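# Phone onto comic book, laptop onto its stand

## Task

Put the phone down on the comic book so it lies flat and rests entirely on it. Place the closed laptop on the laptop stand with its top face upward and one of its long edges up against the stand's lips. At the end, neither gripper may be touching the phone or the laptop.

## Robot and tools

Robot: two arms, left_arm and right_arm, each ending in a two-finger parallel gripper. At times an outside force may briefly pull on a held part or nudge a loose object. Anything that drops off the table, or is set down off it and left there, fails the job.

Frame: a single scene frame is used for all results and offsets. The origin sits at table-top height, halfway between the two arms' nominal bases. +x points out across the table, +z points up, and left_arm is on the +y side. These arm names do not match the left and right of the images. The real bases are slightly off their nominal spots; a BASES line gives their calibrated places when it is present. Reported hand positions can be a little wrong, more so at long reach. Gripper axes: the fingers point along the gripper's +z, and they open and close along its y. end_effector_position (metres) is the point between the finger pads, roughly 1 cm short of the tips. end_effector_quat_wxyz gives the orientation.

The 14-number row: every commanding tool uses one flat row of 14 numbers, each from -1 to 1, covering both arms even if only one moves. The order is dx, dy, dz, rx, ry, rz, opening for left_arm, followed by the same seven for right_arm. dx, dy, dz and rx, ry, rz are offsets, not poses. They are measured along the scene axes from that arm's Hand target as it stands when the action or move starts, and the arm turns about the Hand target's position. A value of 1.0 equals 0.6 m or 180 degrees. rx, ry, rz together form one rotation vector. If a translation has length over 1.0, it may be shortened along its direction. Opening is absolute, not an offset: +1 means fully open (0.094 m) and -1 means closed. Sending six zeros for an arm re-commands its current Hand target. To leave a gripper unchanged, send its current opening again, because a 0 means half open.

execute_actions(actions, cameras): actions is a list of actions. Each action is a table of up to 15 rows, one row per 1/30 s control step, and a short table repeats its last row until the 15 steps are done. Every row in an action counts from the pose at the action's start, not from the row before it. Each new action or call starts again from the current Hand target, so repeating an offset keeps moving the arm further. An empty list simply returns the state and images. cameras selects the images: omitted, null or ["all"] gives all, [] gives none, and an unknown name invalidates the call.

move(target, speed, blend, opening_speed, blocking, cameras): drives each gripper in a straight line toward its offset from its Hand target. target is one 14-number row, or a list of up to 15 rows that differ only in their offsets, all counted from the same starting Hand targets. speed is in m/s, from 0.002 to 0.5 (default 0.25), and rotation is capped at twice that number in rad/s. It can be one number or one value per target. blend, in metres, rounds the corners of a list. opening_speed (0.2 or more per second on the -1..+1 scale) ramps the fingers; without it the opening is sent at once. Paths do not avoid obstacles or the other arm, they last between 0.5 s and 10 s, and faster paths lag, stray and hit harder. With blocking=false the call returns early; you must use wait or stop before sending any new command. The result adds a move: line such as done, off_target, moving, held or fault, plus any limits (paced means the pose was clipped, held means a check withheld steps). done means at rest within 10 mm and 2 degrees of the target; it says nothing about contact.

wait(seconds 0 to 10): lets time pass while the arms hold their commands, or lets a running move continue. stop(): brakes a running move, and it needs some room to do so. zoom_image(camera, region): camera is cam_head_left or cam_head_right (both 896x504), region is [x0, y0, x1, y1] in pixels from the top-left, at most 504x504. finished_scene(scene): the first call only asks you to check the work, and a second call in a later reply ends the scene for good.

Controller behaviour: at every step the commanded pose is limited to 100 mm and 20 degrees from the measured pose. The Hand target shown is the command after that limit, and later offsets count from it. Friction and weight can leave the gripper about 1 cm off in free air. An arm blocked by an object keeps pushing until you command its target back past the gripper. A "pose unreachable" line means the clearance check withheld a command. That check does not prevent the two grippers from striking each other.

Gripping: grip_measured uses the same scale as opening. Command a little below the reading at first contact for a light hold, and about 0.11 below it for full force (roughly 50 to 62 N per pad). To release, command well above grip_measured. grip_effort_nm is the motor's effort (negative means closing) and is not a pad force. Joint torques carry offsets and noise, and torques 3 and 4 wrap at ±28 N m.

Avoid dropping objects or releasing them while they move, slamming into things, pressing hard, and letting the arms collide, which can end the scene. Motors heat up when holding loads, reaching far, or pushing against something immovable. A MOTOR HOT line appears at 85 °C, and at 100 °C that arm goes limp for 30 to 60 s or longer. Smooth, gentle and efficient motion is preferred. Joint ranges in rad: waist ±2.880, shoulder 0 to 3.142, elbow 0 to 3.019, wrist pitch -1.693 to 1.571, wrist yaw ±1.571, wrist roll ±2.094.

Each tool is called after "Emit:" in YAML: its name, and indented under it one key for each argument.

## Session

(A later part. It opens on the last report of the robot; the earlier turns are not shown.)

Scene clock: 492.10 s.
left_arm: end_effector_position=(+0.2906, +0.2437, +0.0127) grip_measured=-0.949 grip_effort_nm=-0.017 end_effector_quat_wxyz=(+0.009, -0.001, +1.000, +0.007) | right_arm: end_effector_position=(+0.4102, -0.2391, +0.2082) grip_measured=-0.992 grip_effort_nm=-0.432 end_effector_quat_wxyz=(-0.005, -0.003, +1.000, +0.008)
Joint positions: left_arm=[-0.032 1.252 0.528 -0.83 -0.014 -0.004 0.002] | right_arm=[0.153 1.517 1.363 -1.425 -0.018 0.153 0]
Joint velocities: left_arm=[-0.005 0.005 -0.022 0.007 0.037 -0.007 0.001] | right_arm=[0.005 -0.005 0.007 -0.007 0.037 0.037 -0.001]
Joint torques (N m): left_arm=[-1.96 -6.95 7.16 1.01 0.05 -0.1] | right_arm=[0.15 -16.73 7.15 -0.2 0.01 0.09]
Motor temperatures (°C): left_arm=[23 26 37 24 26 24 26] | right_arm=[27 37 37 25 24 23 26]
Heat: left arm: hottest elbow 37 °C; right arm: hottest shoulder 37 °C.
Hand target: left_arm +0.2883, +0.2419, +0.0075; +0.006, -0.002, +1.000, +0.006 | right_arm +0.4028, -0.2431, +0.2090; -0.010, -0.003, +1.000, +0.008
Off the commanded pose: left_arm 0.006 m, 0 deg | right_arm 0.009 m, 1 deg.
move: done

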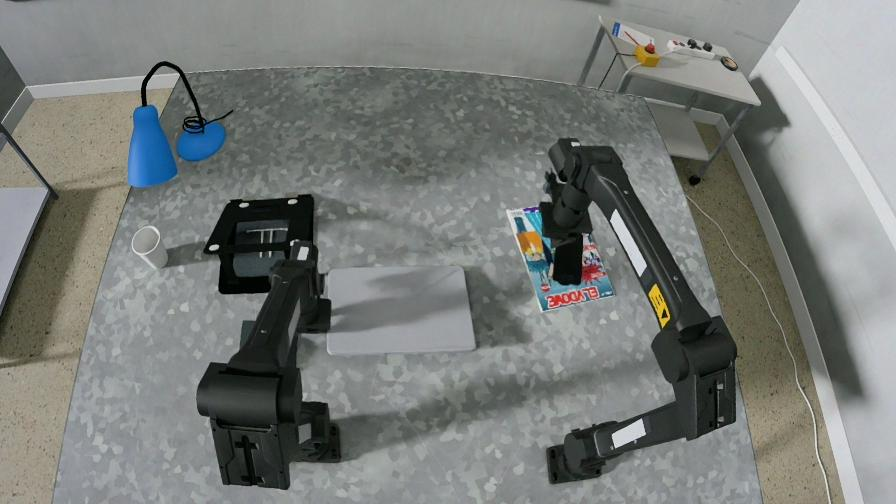

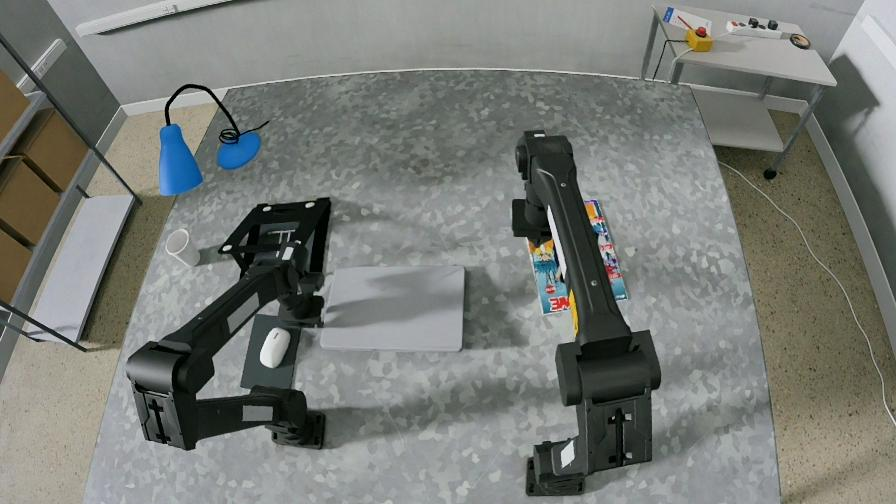

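Down. Push toward −y about 10 cm.

Emit:
move:
  target:
    - [0.0,-0.1,0.0,0,0,0,-0.95, 0.0,0.0,0.0,0,0,0,-1]
    - [0.04,-0.25,0,0,0,0,-0.95, 0.0,0.0,0.0,0,0,0,-1]
  speed: 0.06

Scene clock: 497.40 s.
left_arm: end_effector_position=(+0.2951, +0.1193, +0.0094) grip_measured=-0.950 grip_effort_nm=-0.002 end_effector_quat_wxyz=(+0.001, -0.023, +1.000, +0.022) | right_arm: end_effector_position=(+0.4102, -0.2391, +0.2082) grip_measured=-0.992 grip_effort_nm=-0.442 end_effector_quat_wxyz=(-0.005, -0.003, +1.000, +0.008)
Joint positions: left_arm=[-0.49 1.375 0.626 -0.84 -0.04 -0.507 0.002] | right_arm=[0.153 1.517 1.363 -1.425 -0.018 0.153 0]
Joint velocities: left_arm=[0.005 -0.005 -0.002 -0.007 0.051 0.066 0] | right_arm=[-0.005 0.015 0.007 0.012 -0.081 0.007 -0.001]
Joint torques (N m): left_arm=[-5.01 -5.01 12.33 1.29 0.95 0.05] | right_arm=[0.09 -16.67 7.15 -0.2 0 0.09]
Motor temperatures (°C): left_arm=[23 26 37 24 27 24 26] | right_arm=[27 37 37 25 24 23 26]
Heat: left arm: hottest elbow 37 °C; right arm: hottest shoulder 37 °C.
Hand target: left_arm +0.3110, +0.0916, +0.0086; +0.007, -0.002, +1.000, +0.005 | right_arm +0.4028, -0.2431, +0.2090; -0.010, -0.003, +1.000, +0.008
Off the commanded pose: left_arm 0.032 m, 3 deg | right_arm 0.009 m, 1 deg.
move: off_target (left_arm)

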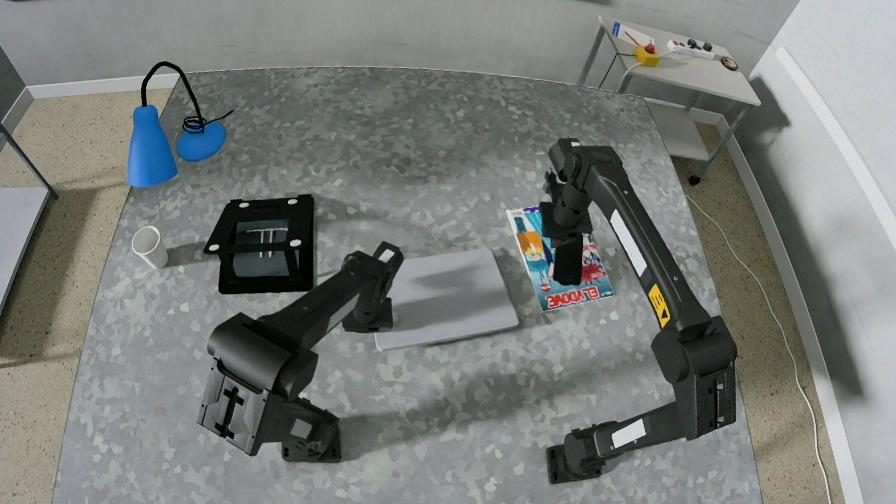

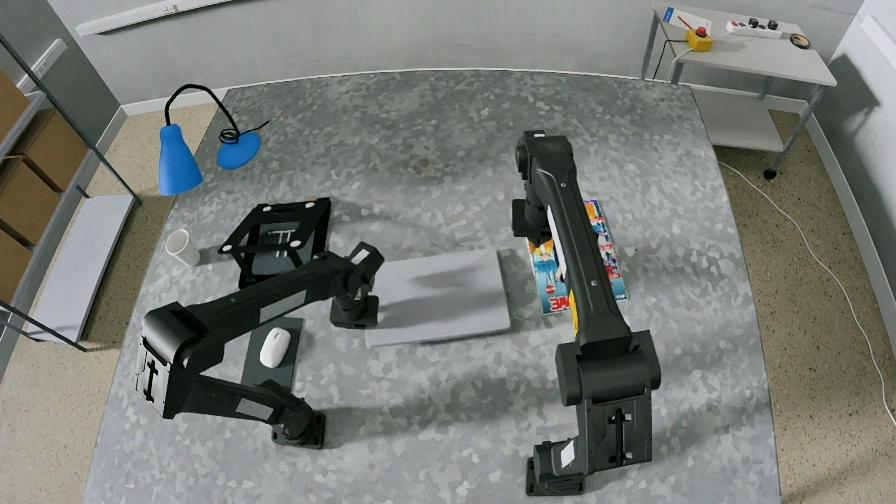

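Emit:
move:
  target:
    - [-0.02,0.09,0.0,0,0,0,-0.95, 0.0,0.0,0.0,0,0,0,-1]
    - [-0.22,0.07,0,0,0,0,-0.95, 0.0,0.0,0.0,0,0,0,-1]
    - [-0.22,-0.06,0,0,0,0,-0.95, 0.0,0.0,0.0,0,0,0,-1]
    - [-0.04,-0.06,0,0,0,0,-0.95, 0.0,0.0,0.0,0,0,0,-1]
  speed: 0.07

Scene clock: 506.70 s.
left_arm: end_effector_position=(+0.2541, +0.0690, +0.0093) grip_measured=-0.950 grip_effort_nm=-0.002 end_effector_quat_wxyz=(-0.015, +0.007, +1.000, +0.016) | right_arm: end_effector_position=(+0.4102, -0.2391, +0.2082) grip_measured=-0.992 grip_effort_nm=-0.437 end_effector_quat_wxyz=(-0.005, -0.003, +1.000, +0.008)
Joint positions: left_arm=[-0.695 1.369 0.619 -0.864 -0.006 -0.653 0.002] | right_arm=[0.153 1.517 1.363 -1.425 -0.018 0.153 0]
Joint velocities: left_arm=[0.005 -0.015 -0.012 0.017 0.022 -0.007 -0.001] | right_arm=[-0.005 0.005 0.007 -0.002 -0.081 -0.022 0]
Joint torques (N m): left_arm=[0.26 -5.71 12.48 2 -0.45 0.12] | right_arm=[0.09 -16.73 7.15 -0.21 0 0.09]
Motor temperatures (°C): left_arm=[23 26 37 24 27 24 26] | right_arm=[27 36 37 25 24 23 26]
Heat: left arm: hottest elbow 37 °C; right arm: hottest elbow 37 °C.
Hand target: left_arm +0.2868, +0.0559, +0.0089; +0.007, -0.002, +1.000, +0.004 | right_arm +0.4028, -0.2431, +0.2090; -0.010, -0.003, +1.000, +0.008
Off the commanded pose: left_arm 0.036 m, 3 deg | right_arm 0.009 m, 1 deg.
move: off_target (left_arm)

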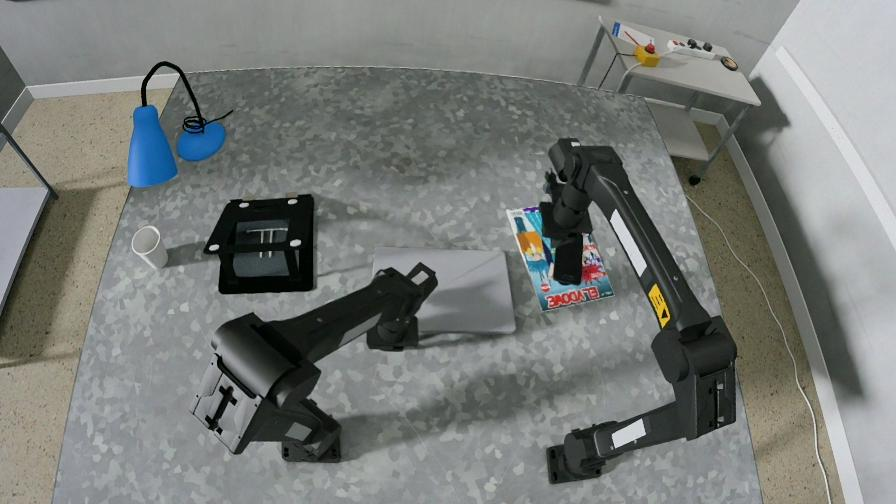

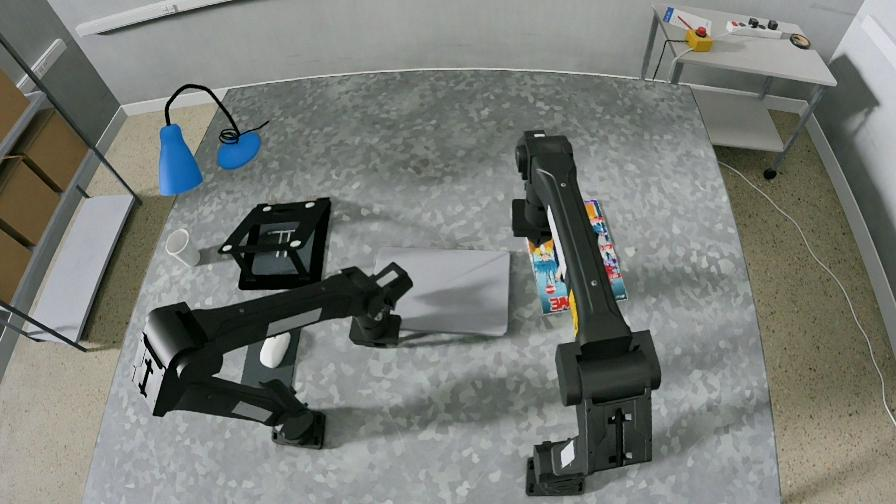

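Emit:
move:
  target:
    - [-0.1,0.0,0.03,0,0,0,-0.95, 0.0,0.0,0.0,0,0,0,-1]
    - [-0.06,0.107,0.285,0,0,0,-0.95, 0.0,0.0,0.0,0,0,0,-1]
    - [0.122,0.257,0.268,0,0,0.5,-0.95, 0.0,0.0,0.0,0,0,0.5,-1]
  speed: 0.25
  blend: 0.02

Emit:
zoom_image:
  camera: "cam_head_right"
  region: [200, 160, 640, 400]

Emit:
zoom_image:
  camera: "cam_head_left"
  region: [200, 160, 640, 400]

Scene clock: 566.43 s.
left_arm: end_effector_position=(+0.3356, +0.2089, +0.1483) grip_measured=-0.950 grip_effort_nm=0.002 end_effector_quat_wxyz=(+0.017, +0.700, -0.713, -0.036) | right_arm: end_effector_position=(+0.4089, -0.2451, +0.2083) grip_measured=-0.992 grip_effort_nm=-0.437 end_effector_quat_wxyz=(+0.011, +0.704, -0.710, +0.001)
Joint positions: left_arm=[-0.148 1.233 0.922 -1.337 -0.017 -1.672 0.002] | right_arm=[0.153 1.517 1.363 -1.435 0.015 -1.403 0]
Joint velocities: left_arm=[0.005 -0.005 -0.002 0.012 -0.037 0.007 0] | right_arm=[-0.005 -0.005 0.012 0.017 -0.037 -0.037 0]
Joint torques (N m): left_arm=[0.09 -8.23 15.88 0.46 -0.17 -0.03] | right_arm=[0.97 -16.56 7.2 -0.02 0 0.06]
Motor temperatures (°C): left_arm=[23 25 38 24 27 23 26] | right_arm=[27 36 37 25 24 23 26]
Heat: left arm: hottest elbow 38 °C; right arm: hottest elbow 37 °C.
Hand target: left_arm +0.3640, +0.2097, +0.1679; -0.003, +0.708, -0.706, -0.011 | right_arm +0.4027, -0.2430, +0.2089; +0.013, +0.709, -0.705, +0.001
Off the commanded pose: left_arm 0.032 m, 4 deg | right_arm 0.007 m, 1 deg.
move: off_target (left_arm)

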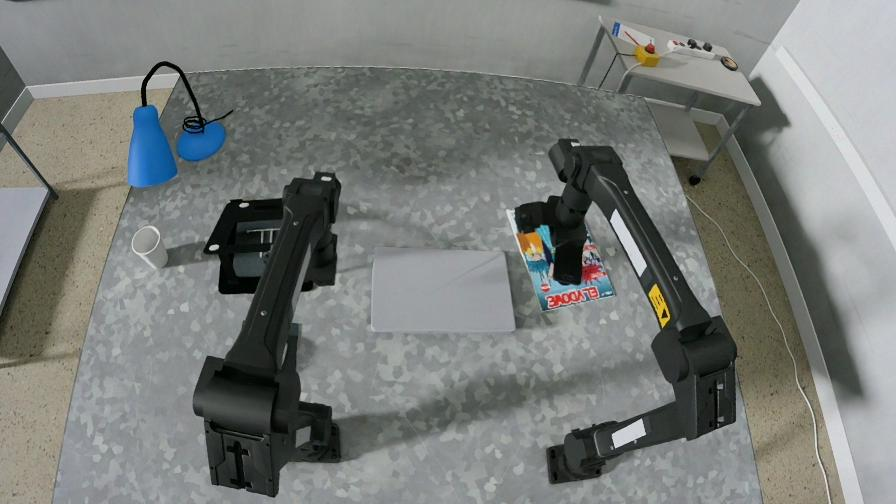

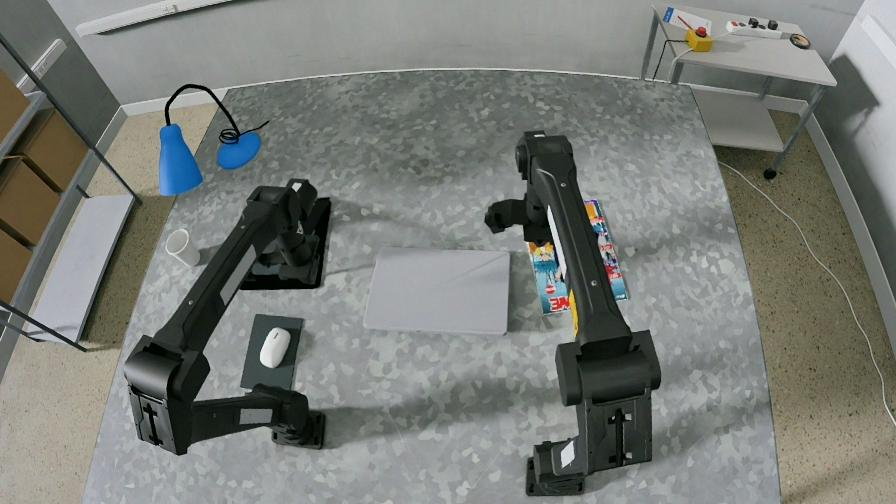

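Scaled by 1.145.

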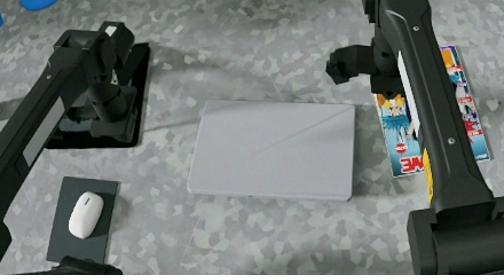

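Scaled by 1.145.

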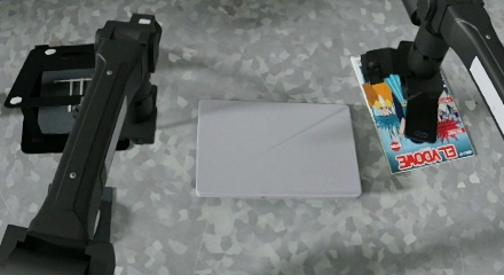

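Emit:
move:
  target: [0.023,-0.058,-0.113,-0.122,-0.044,0,-0.36,-0.041,0.025,-0.18,0.122,-0.044,0,-0.36]
  speed: 0.12

Emit:
zoom_image:
  camera: "cam_head_right"
  region: [290, 180, 590, 380]

Emit:
zoom_image:
  camera: "cam_head_left"
  region: [290, 180, 590, 380]

Scene clock: 575.47 s.
left_arm: end_effector_position=(+0.3757, +0.1696, +0.1065) grip_measured=-0.362 grip_effort_nm=0.134 end_effector_quat_wxyz=(+0.084, +0.693, -0.695, +0.171) | right_arm: end_effector_position=(+0.3785, -0.2251, +0.0989) grip_measured=-0.361 grip_effort_nm=0.061 end_effector_quat_wxyz=(-0.164, +0.699, -0.691, -0.088)
Joint positions: left_arm=[-0.064 1.263 0.793 -0.96 0.358 -1.629 0.03] | right_arm=[0.063 1.453 0.955 -0.938 -0.35 -1.49 0.03]
Joint velocities: left_arm=[-0.024 -0.015 0.012 0.007 -0.022 -0.081 0.001] | right_arm=[0.015 0.015 -0.002 0.007 0.022 0.022 0]
Joint torques (N m): left_arm=[-0.15 -9.11 8.72 1.24 0.24 0.08] | right_arm=[-0.32 -14.68 6.43 0.77 -0.33 0.09]
Motor temperatures (°C): left_arm=[23 26 38 24 27 23 26] | right_arm=[26 36 36 25 24 23 26]
Heat: left arm: hottest elbow 38 °C; right arm: hottest shoulder 36 °C.
Hand target: left_arm +0.3760, +0.1742, +0.1001; +0.086, +0.695, -0.693, +0.171 | right_arm +0.3775, -0.2299, +0.1023; -0.172, +0.698, -0.691, -0.082
Off the commanded pose: left_arm 0.009 m, 0 deg | right_arm 0.004 m, 1 deg.
move: done

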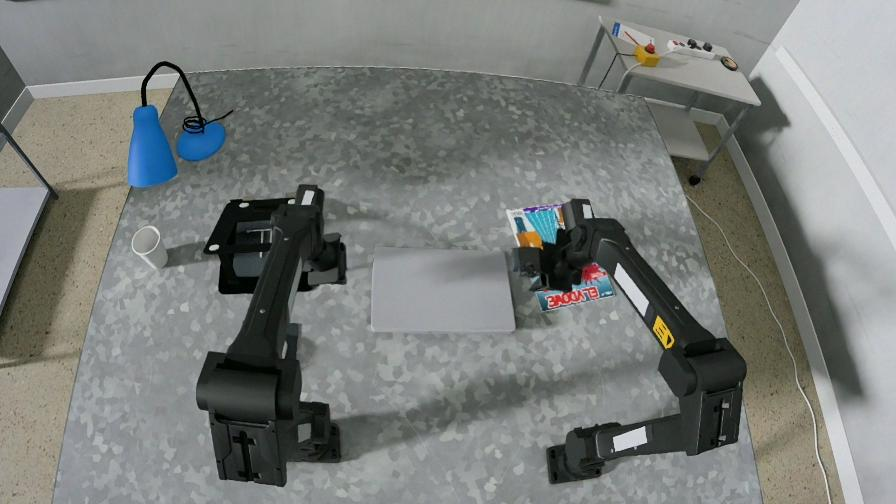

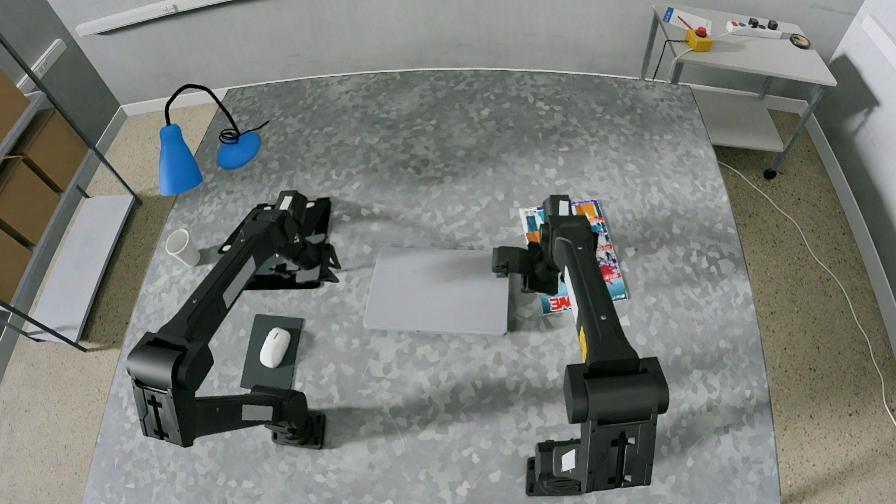

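Scaled by 1.680.

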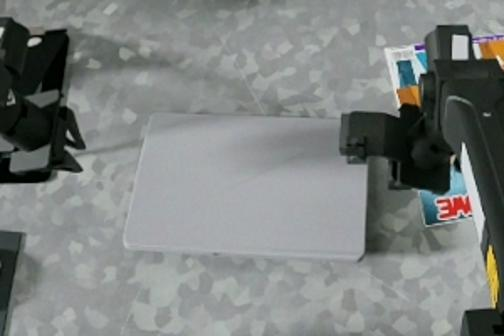

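Scaled by 1.680.

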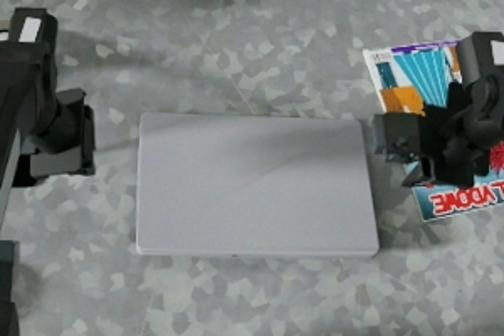

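Emit:
move:
  target: [-0.015,-0.005,-0.153,0,0,0,-0.36,0,0.0,-0.16,0,0,0,-0.36]
  speed: 0.08

Emit:
zoom_image:
  camera: "cam_head_right"
  region: [310, 210, 560, 360]

Emit:
zoom_image:
  camera: "cam_head_left"
  region: [310, 210, 560, 360]

Scene clock: 580.90 s.
left_arm: end_effector_position=(+0.3679, +0.1698, +0.0140) grip_measured=-0.362 grip_effort_nm=0.134 end_effector_quat_wxyz=(+0.084, +0.693, -0.696, +0.172) | right_arm: end_effector_position=(+0.3795, -0.2259, +0.0182) grip_measured=-0.361 grip_effort_nm=0.066 end_effector_quat_wxyz=(-0.178, +0.700, -0.687, -0.076)
Joint positions: left_arm=[-0.064 1.421 0.641 -0.647 0.358 -1.629 0.03] | right_arm=[0.06 1.575 0.83 -0.653 -0.352 -1.493 0.03]
Joint velocities: left_arm=[-0.005 0.005 -0.007 0.007 -0.007 0.066 0] | right_arm=[-0.015 0.005 -0.002 -0.007 0.022 -0.066 0]
Joint torques (N m): left_arm=[-0.85 -9.58 6.94 1.18 0.2 0.01] | right_arm=[-0.26 -11.46 5.53 0.79 -0.33 0.1]
Motor temperatures (°C): left_arm=[23 26 37 24 27 23 26] | right_arm=[26 36 36 25 24 23 25]
Heat: left arm: hottest elbow 37 °C; right arm: hottest shoulder 36 °C.
Hand target: left_arm +0.3662, +0.1706, +0.0087; +0.086, +0.695, -0.693, +0.171 | right_arm +0.3760, -0.2311, +0.0063; -0.172, +0.698, -0.691, -0.082
Off the commanded pose: left_arm 0.006 m, 1 deg | right_arm 0.013 m, 1 deg.
move: off_target (right_arm)

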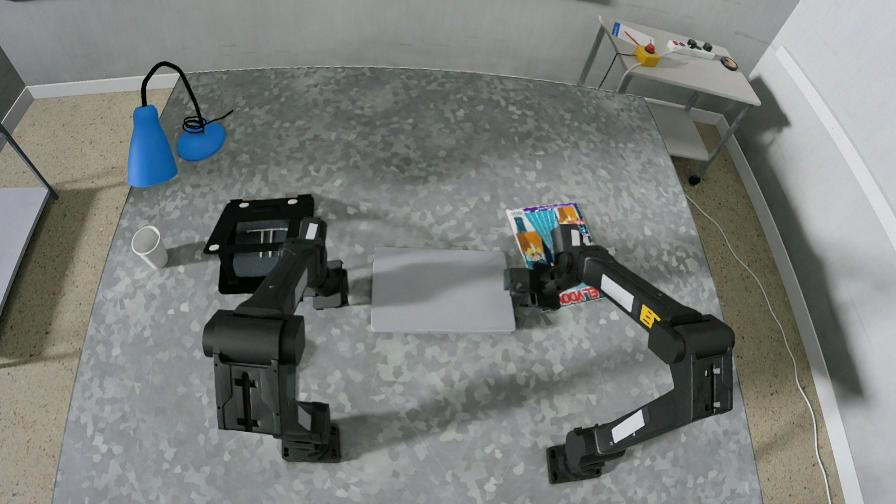

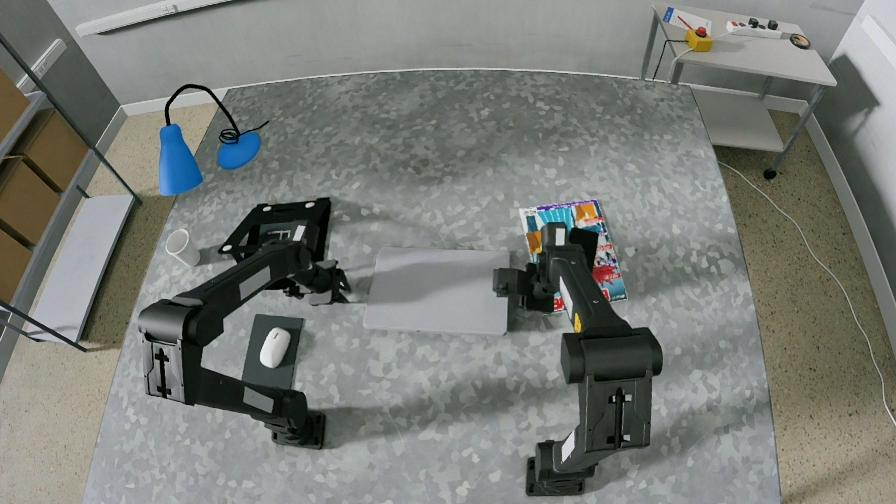

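Scaled by 2.016.

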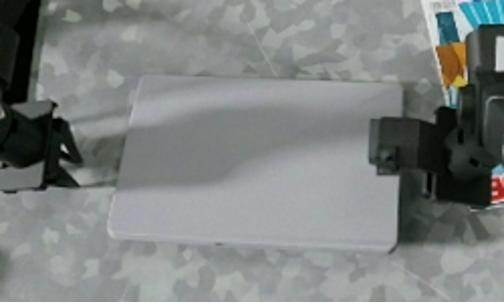

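Scaled by 2.016.

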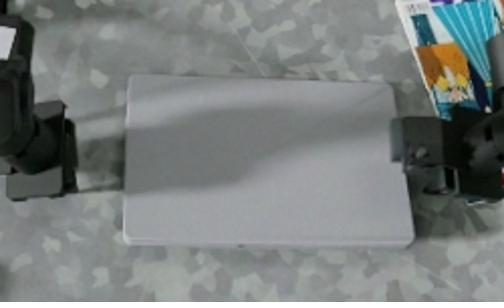

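Emit:
execute_actions:
  actions: []

Emit:
zoom_image:
  camera: "cam_head_right"
  region: [200, 160, 600, 385]

Emit:
zoom_image:
  camera: "cam_head_left"
  region: [200, 160, 600, 385]

Scene clock: 596.03 s.
left_arm: end_effector_position=(+0.3680, +0.1698, +0.0140) grip_measured=-0.362 grip_effort_nm=0.129 end_effector_quat_wxyz=(+0.084, +0.693, -0.696, +0.172) | right_arm: end_effector_position=(+0.3795, -0.2259, +0.0182) grip_measured=-0.361 grip_effort_nm=0.066 end_effector_quat_wxyz=(-0.178, +0.700, -0.687, -0.076)
Joint positions: left_arm=[-0.064 1.421 0.641 -0.647 0.358 -1.629 0.03] | right_arm=[0.06 1.575 0.83 -0.653 -0.352 -1.493 0.03]
Joint velocities: left_arm=[-0.005 -0.005 -0.012 -0.027 0.037 -0.007 -0.001] | right_arm=[-0.005 -0.015 0.007 0.012 0.037 0.007 -0.001]
Joint torques (N m): left_arm=[-1.26 -9 6.94 1.03 0.22 -0.03] | right_arm=[-0.32 -11.87 5.56 0.79 -0.32 0.09]
Motor temperatures (°C): left_arm=[23 26 36 24 27 23 26] | right_arm=[26 35 35 25 24 23 25]
Heat: left arm: hottest elbow 36 °C; right arm: hottest shoulder 35 °C.
Hand target: left_arm +0.3662, +0.1706, +0.0087; +0.086, +0.695, -0.693, +0.171 | right_arm +0.3760, -0.2311, +0.0063; -0.172, +0.698, -0.691, -0.082
Tool commands: left_gripper/opening=-0.36 right_gripper/opening=-0.36
Off the commanded pose: left_arm 0.006 m, 1 deg | right_arm 0.013 m, 1 deg.

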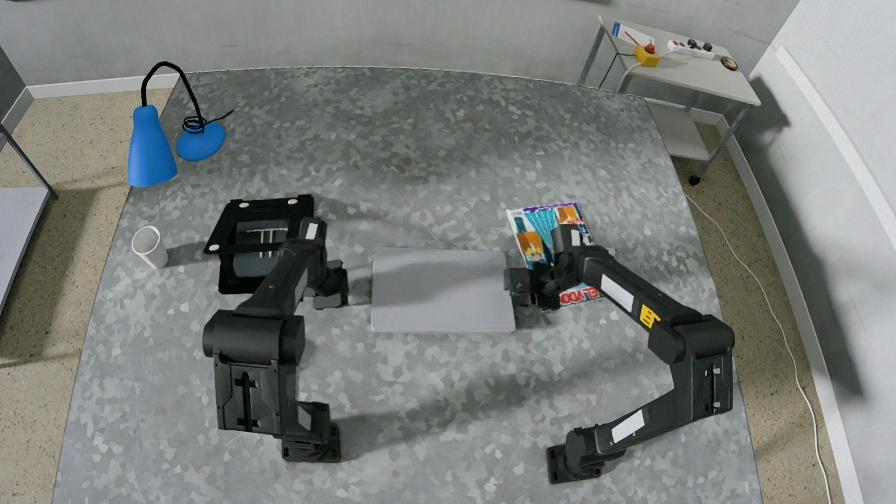

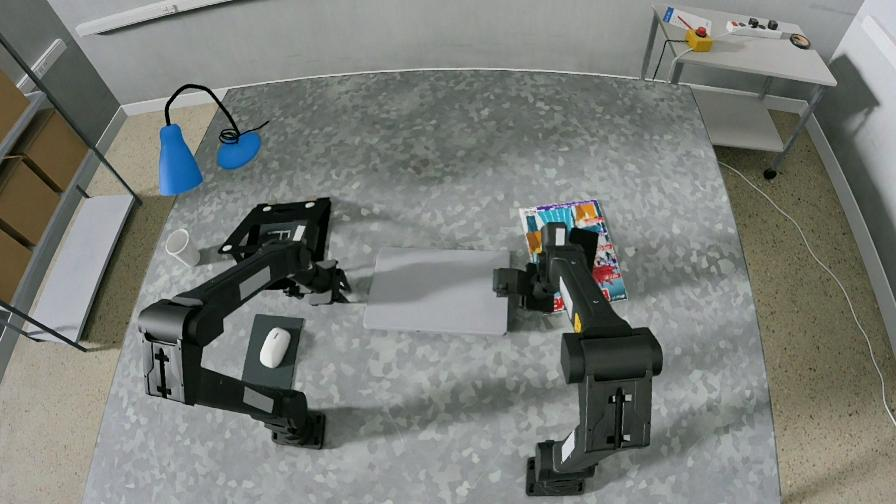

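Scaled by 1.260.

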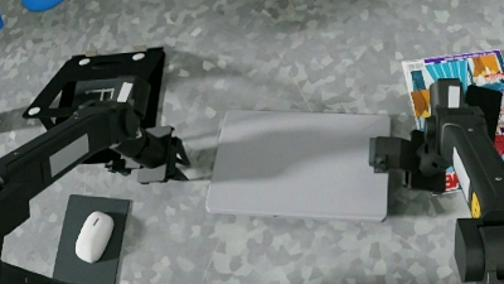

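Scaled by 1.260.

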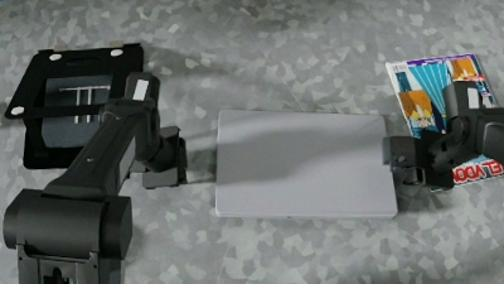

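Emit:
move:
  target: [0,-0.075,0,0,0,0,-0.36,0,0.05,0,0,0,0,-0.36]
  speed: 0.05

Emit:
zoom_image:
  camera: "cam_head_right"
  region: [280, 220, 580, 370]

Emit:
zoom_image:
  camera: "cam_head_left"
  region: [280, 220, 580, 370]

Scene clock: 601.90 s.
left_arm: end_effector_position=(+0.3689, +0.1297, +0.0151) grip_measured=-0.362 grip_effort_nm=0.129 end_effector_quat_wxyz=(+0.084, +0.696, -0.691, +0.175) | right_arm: end_effector_position=(+0.3810, -0.2051, +0.0187) grip_measured=-0.361 grip_effort_nm=0.066 end_effector_quat_wxyz=(-0.182, +0.697, -0.690, -0.075)
Joint positions: left_arm=[-0.188 1.421 0.641 -0.595 0.341 -1.772 0.03] | right_arm=[0.113 1.576 0.83 -0.625 -0.344 -1.428 0.03]
Joint velocities: left_arm=[-0.005 -0.005 -0.002 -0.007 -0.066 -0.037 0] | right_arm=[-0.005 -0.015 -0.012 -0.002 -0.066 -0.051 0]
Joint torques (N m): left_arm=[-2.14 -9.11 7.24 0.94 0 -0.07] | right_arm=[1.44 -11.75 5.78 0.8 -0.15 0.2]
Motor temperatures (°C): left_arm=[23 26 35 24 27 23 26] | right_arm=[26 35 34 25 24 23 25]
Heat: left arm: hottest elbow 35 °C; right arm: hottest shoulder 35 °C.
Hand target: left_arm +0.3658, +0.1258, +0.0091; +0.086, +0.695, -0.693, +0.172 | right_arm +0.3762, -0.2009, +0.0060; -0.172, +0.698, -0.691, -0.082
Off the commanded pose: left_arm 0.008 m, 1 deg | right_arm 0.014 m, 1 deg.
move: off_target (right_arm)

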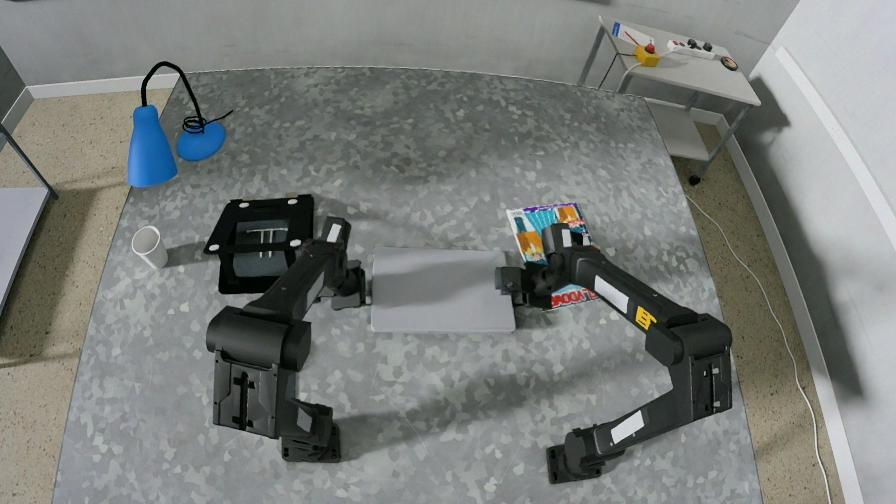

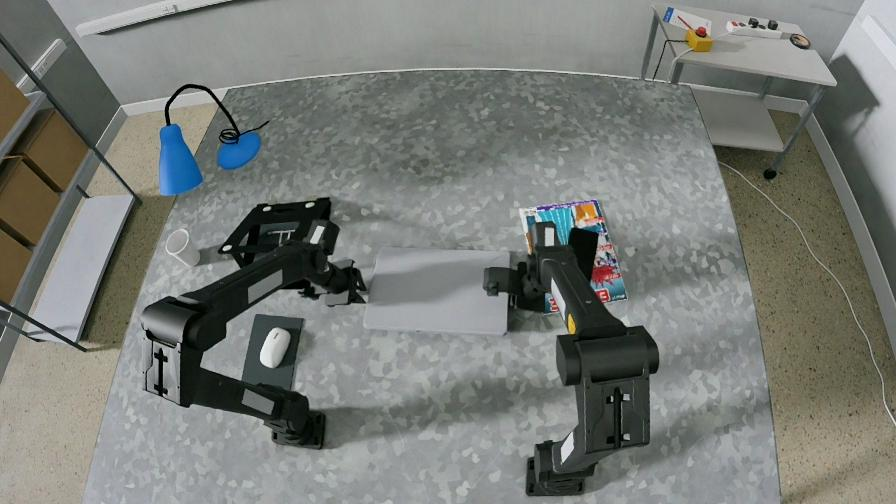

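Scaled by 1.680.

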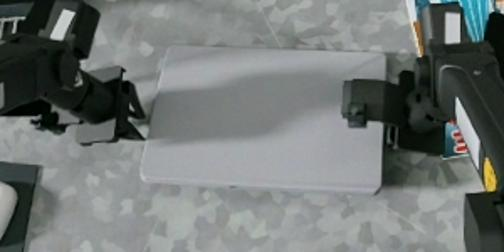

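Scaled by 1.680.

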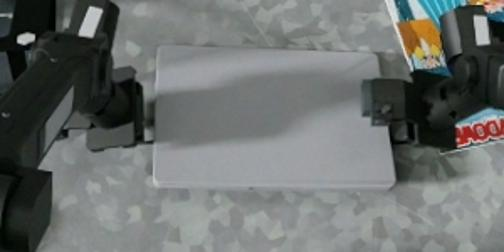

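Emit:
move:
  target: [0,-0.042,0,0,0,0,-0.36,0,0.042,0,0,0,0,-0.36]
  speed: 0.05

Emit:
zoom_image:
  camera: "cam_head_right"
  region: [280, 220, 580, 370]

Emit:
zoom_image:
  camera: "cam_head_left"
  region: [280, 220, 580, 370]

Scene clock: 606.10 s.
left_arm: end_effector_position=(+0.3674, +0.1175, +0.0137) grip_measured=-0.362 grip_effort_nm=0.120 end_effector_quat_wxyz=(+0.078, +0.703, -0.686, +0.168) | right_arm: end_effector_position=(+0.3807, -0.1996, +0.0171) grip_measured=-0.361 grip_effort_nm=0.066 end_effector_quat_wxyz=(-0.172, +0.689, -0.700, -0.067)
Joint positions: left_arm=[-0.237 1.422 0.641 -0.581 0.311 -1.836 0.03] | right_arm=[0.139 1.576 0.83 -0.619 -0.31 -1.378 0.03]
Joint velocities: left_arm=[0.005 -0.005 -0.012 0.002 -0.022 0.022 -0.001] | right_arm=[0.005 -0.005 -0.022 0.007 -0.081 0.095 -0.002]
Joint torques (N m): left_arm=[-4.95 -8.12 8.03 1.48 0.49 -0.24] | right_arm=[3.9 -11.46 6.28 1.25 -0.87 0.38]
Motor temperatures (°C): left_arm=[23 26 35 24 27 23 26] | right_arm=[26 35 34 25 24 23 25]
Heat: left arm: hottest elbow 35 °C; right arm: hottest shoulder 35 °C.
Hand target: left_arm +0.3656, +0.1006, +0.0093; +0.086, +0.695, -0.692, +0.172 | right_arm +0.3764, -0.1756, +0.0055; -0.171, +0.698, -0.690, -0.083
Off the commanded pose: left_arm 0.018 m, 1 deg | right_arm 0.027 m, 2 deg.
move: off_target (left_arm, right_arm)

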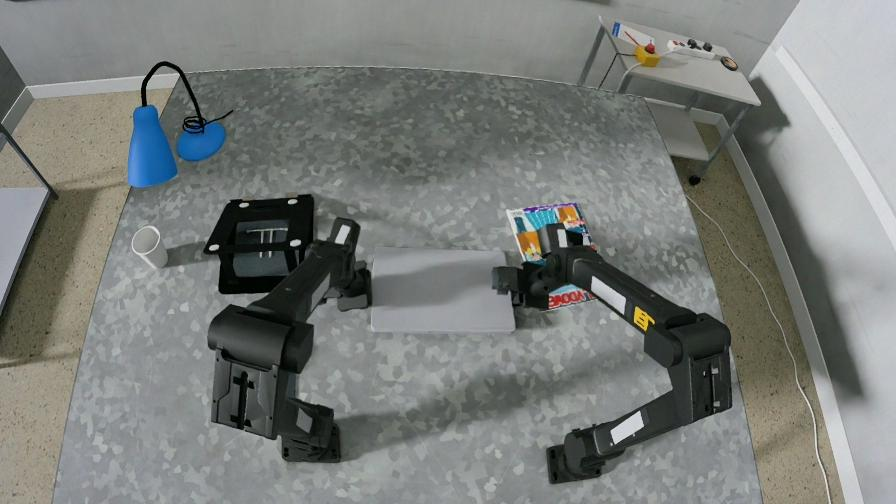

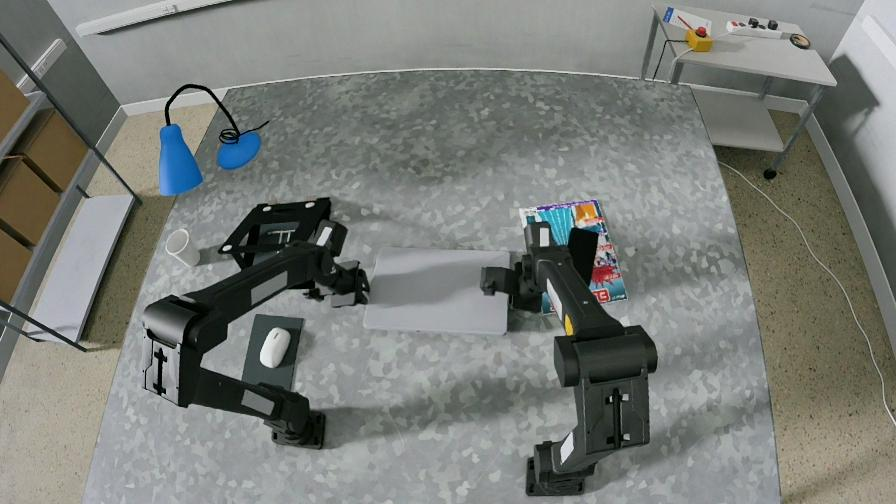

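Scaled by 1.680.

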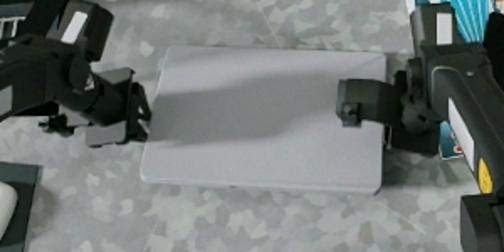

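Scaled by 1.680.

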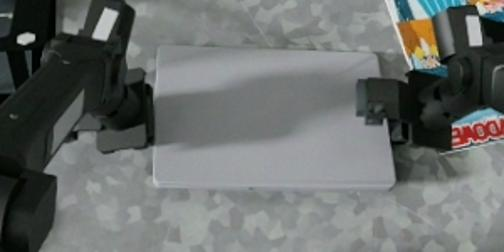

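Emit:
move:
  target: [0,-0.067,0,0,0,0,-0.36,0,0.06,0,0,0,0,-0.36]
  speed: 0.06
  cameras: []

Emit:
move:
  target: [0,0,0.05,0,0,0,-0.36,0,0,0.05,0,0,0,-0.36]
  speed: 0.03

Emit:
zoom_image:
  camera: "cam_head_right"
  region: [280, 220, 580, 370]

Emit:
zoom_image:
  camera: "cam_head_left"
  region: [280, 220, 580, 370]

Scene clock: 611.80 s.
left_arm: end_effector_position=(+0.3675, +0.1171, +0.0135) grip_measured=-0.362 grip_effort_nm=0.115 end_effector_quat_wxyz=(+0.057, +0.721, -0.673, +0.153) | right_arm: end_effector_position=(+0.3802, -0.1988, +0.0151) grip_measured=-0.361 grip_effort_nm=0.056 end_effector_quat_wxyz=(-0.157, +0.678, -0.716, -0.053)
Joint positions: left_arm=[-0.268 1.414 0.641 -0.581 0.248 -1.907 0.03] | right_arm=[0.16 1.575 0.83 -0.619 -0.262 -1.323 0.03]
Joint velocities: left_arm=[-0.015 0.005 -0.002 -0.007 0.022 -0.007 0] | right_arm=[-0.024 -0.005 -0.002 -0.017 0.007 0.007 -0.002]
Joint torques (N m): left_arm=[-10.93 -7.3 9.31 2.15 2.08 -0.59] | right_arm=[8.18 -10.81 7.06 1.77 -1.95 0.59]
Motor temperatures (°C): left_arm=[23 26 35 24 27 24 26] | right_arm=[27 35 34 25 25 23 25]
Heat: left arm: hottest elbow 35 °C; right arm: hottest shoulder 35 °C.
Hand target: left_arm +0.3653, +0.0603, +0.0096; +0.086, +0.695, -0.692, +0.173 | right_arm +0.3766, -0.1396, +0.0051; -0.171, +0.698, -0.691, -0.083
Off the commanded pose: left_arm 0.057 m, 5 deg | right_arm 0.060 m, 5 deg.
move: off_target (left_arm, right_arm)
No camera images: "cameras" was empty.

Scene clock: 613.27 s.
left_arm: end_effector_position=(+0.3542, +0.1165, +0.0137) grip_measured=-0.362 grip_effort_nm=0.110 end_effector_quat_wxyz=(+0.066, +0.727, -0.671, +0.130) | right_arm: end_effector_position=(+0.3726, -0.2006, +0.0156) grip_measured=-0.361 grip_effort_nm=0.061 end_effector_quat_wxyz=(-0.141, +0.674, -0.723, -0.056)
Joint positions: left_arm=[-0.283 1.404 0.641 -0.637 0.239 -1.925 0.03] | right_arm=[0.164 1.568 0.83 -0.655 -0.249 -1.31 0.03]
Joint velocities: left_arm=[-0.005 -0.005 0.007 -0.007 -0.007 -0.051 0.001] | right_arm=[0.005 -0.005 0.002 0.002 0.022 -0.007 0]
Joint torques (N m): left_arm=[-9.76 -11.75 12.59 0.76 2.52 -0.42] | right_arm=[8.12 -14.51 9.22 0.18 -2.43 0.51]
Motor temperatures (°C): left_arm=[23 26 35 24 28 24 26] | right_arm=[27 35 34 25 25 23 25]
Heat: left arm: hottest elbow 35 °C; right arm: hottest shoulder 35 °C.
Hand target: left_arm +0.3656, +0.0605, +0.0394; +0.086, +0.695, -0.692, +0.173 | right_arm +0.3770, -0.1391, +0.0351; -0.171, +0.698, -0.691, -0.083
Off the commanded pose: left_arm 0.063 m, 7 deg | right_arm 0.064 m, 6 deg.
move: off_target (left_arm, right_arm)

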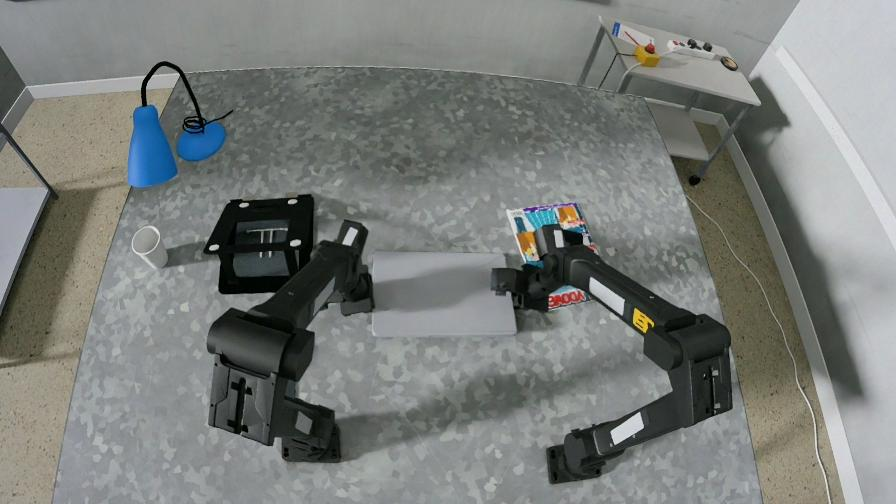

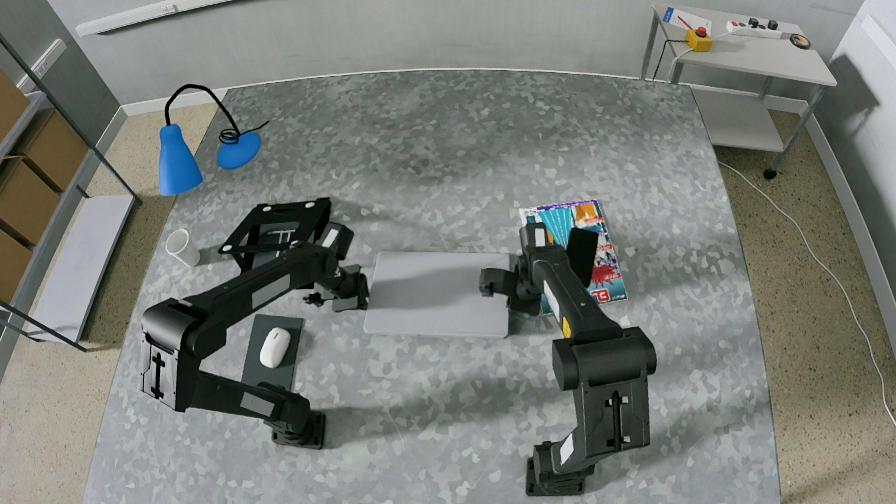

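Scaled by 1.680.

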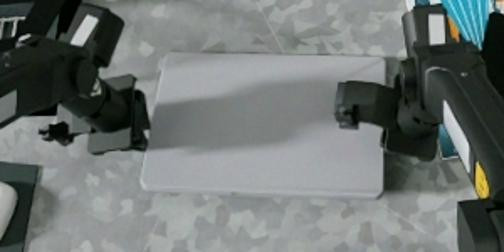

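Scaled by 1.680.

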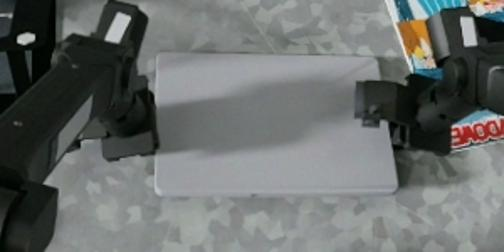

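Emit:
move:
  target: [0.01,0,0.05,0,0,0,-0.36,0.01,0,0.05,0,0,0,-0.36]
  speed: 0.03

Emit:
zoom_image:
  camera: "cam_head_right"
  region: [280, 220, 580, 370]

Emit:
zoom_image:
  camera: "cam_head_left"
  region: [280, 220, 580, 370]

Scene clock: 619.10 s.
left_arm: end_effector_position=(+0.3313, +0.1159, +0.0213) grip_measured=-0.362 grip_effort_nm=0.115 end_effector_quat_wxyz=(+0.085, +0.725, -0.676, +0.099) | right_arm: end_effector_position=(+0.3556, -0.1996, +0.0222) grip_measured=-0.361 grip_effort_nm=0.056 end_effector_quat_wxyz=(-0.112, +0.676, -0.724, -0.076)
Joint positions: left_arm=[-0.3 1.369 0.641 -0.743 0.244 -1.925 0.03] | right_arm=[0.173 1.551 0.841 -0.752 -0.25 -1.31 0.03]
Joint velocities: left_arm=[0.005 -0.005 0.007 -0.017 0.022 0.007 0] | right_arm=[0.005 -0.015 -0.002 -0.007 -0.037 -0.022 -0.001]
Joint torques (N m): left_arm=[-7.82 -13.16 17.14 0.7 2.54 -0.36] | right_arm=[7.36 -16.5 11.82 0.24 -2.57 0.46]
Motor temperatures (°C): left_arm=[23 26 35 24 31 24 26] | right_arm=[27 35 34 25 29 23 25]
Heat: left arm: hottest elbow 35 °C; right arm: hottest shoulder 35 °C.
Hand target: left_arm +0.3718, +0.0605, +0.0692; +0.086, +0.695, -0.692, +0.172 | right_arm +0.3833, -0.1389, +0.0650; -0.171, +0.698, -0.691, -0.083
Off the commanded pose: left_arm 0.084 m, 9 deg | right_arm 0.079 m, 8 deg.
move: off_target (left_arm, right_arm)

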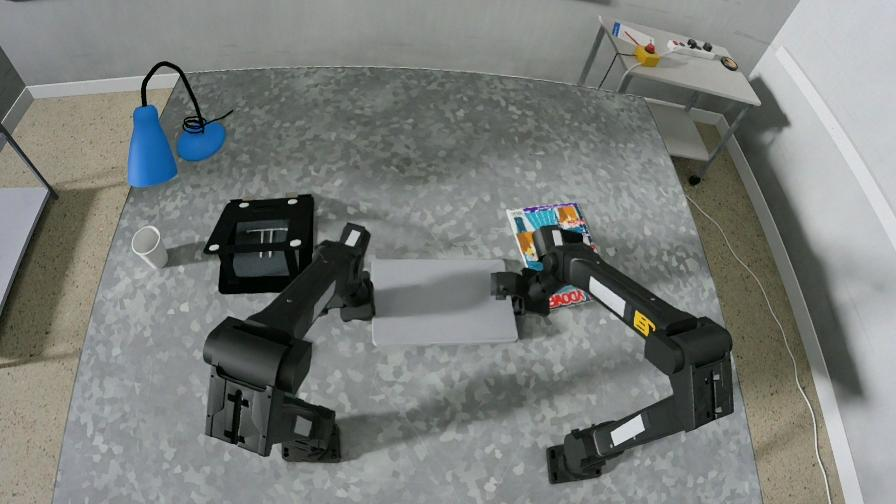

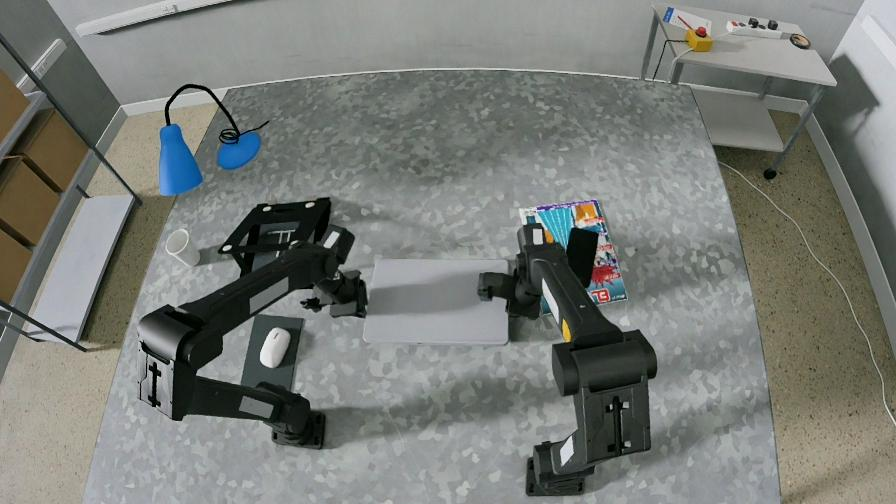

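Scaled by 1.680.

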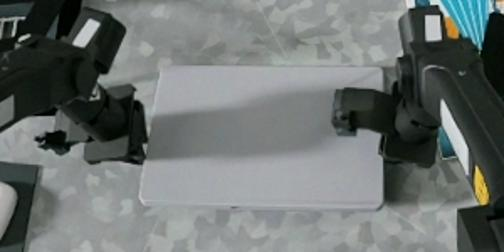

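Scaled by 1.680.

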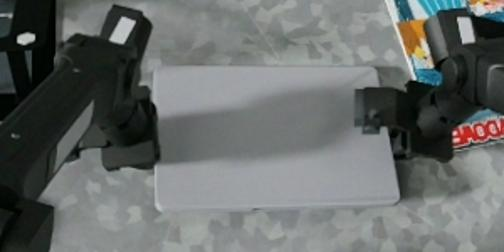

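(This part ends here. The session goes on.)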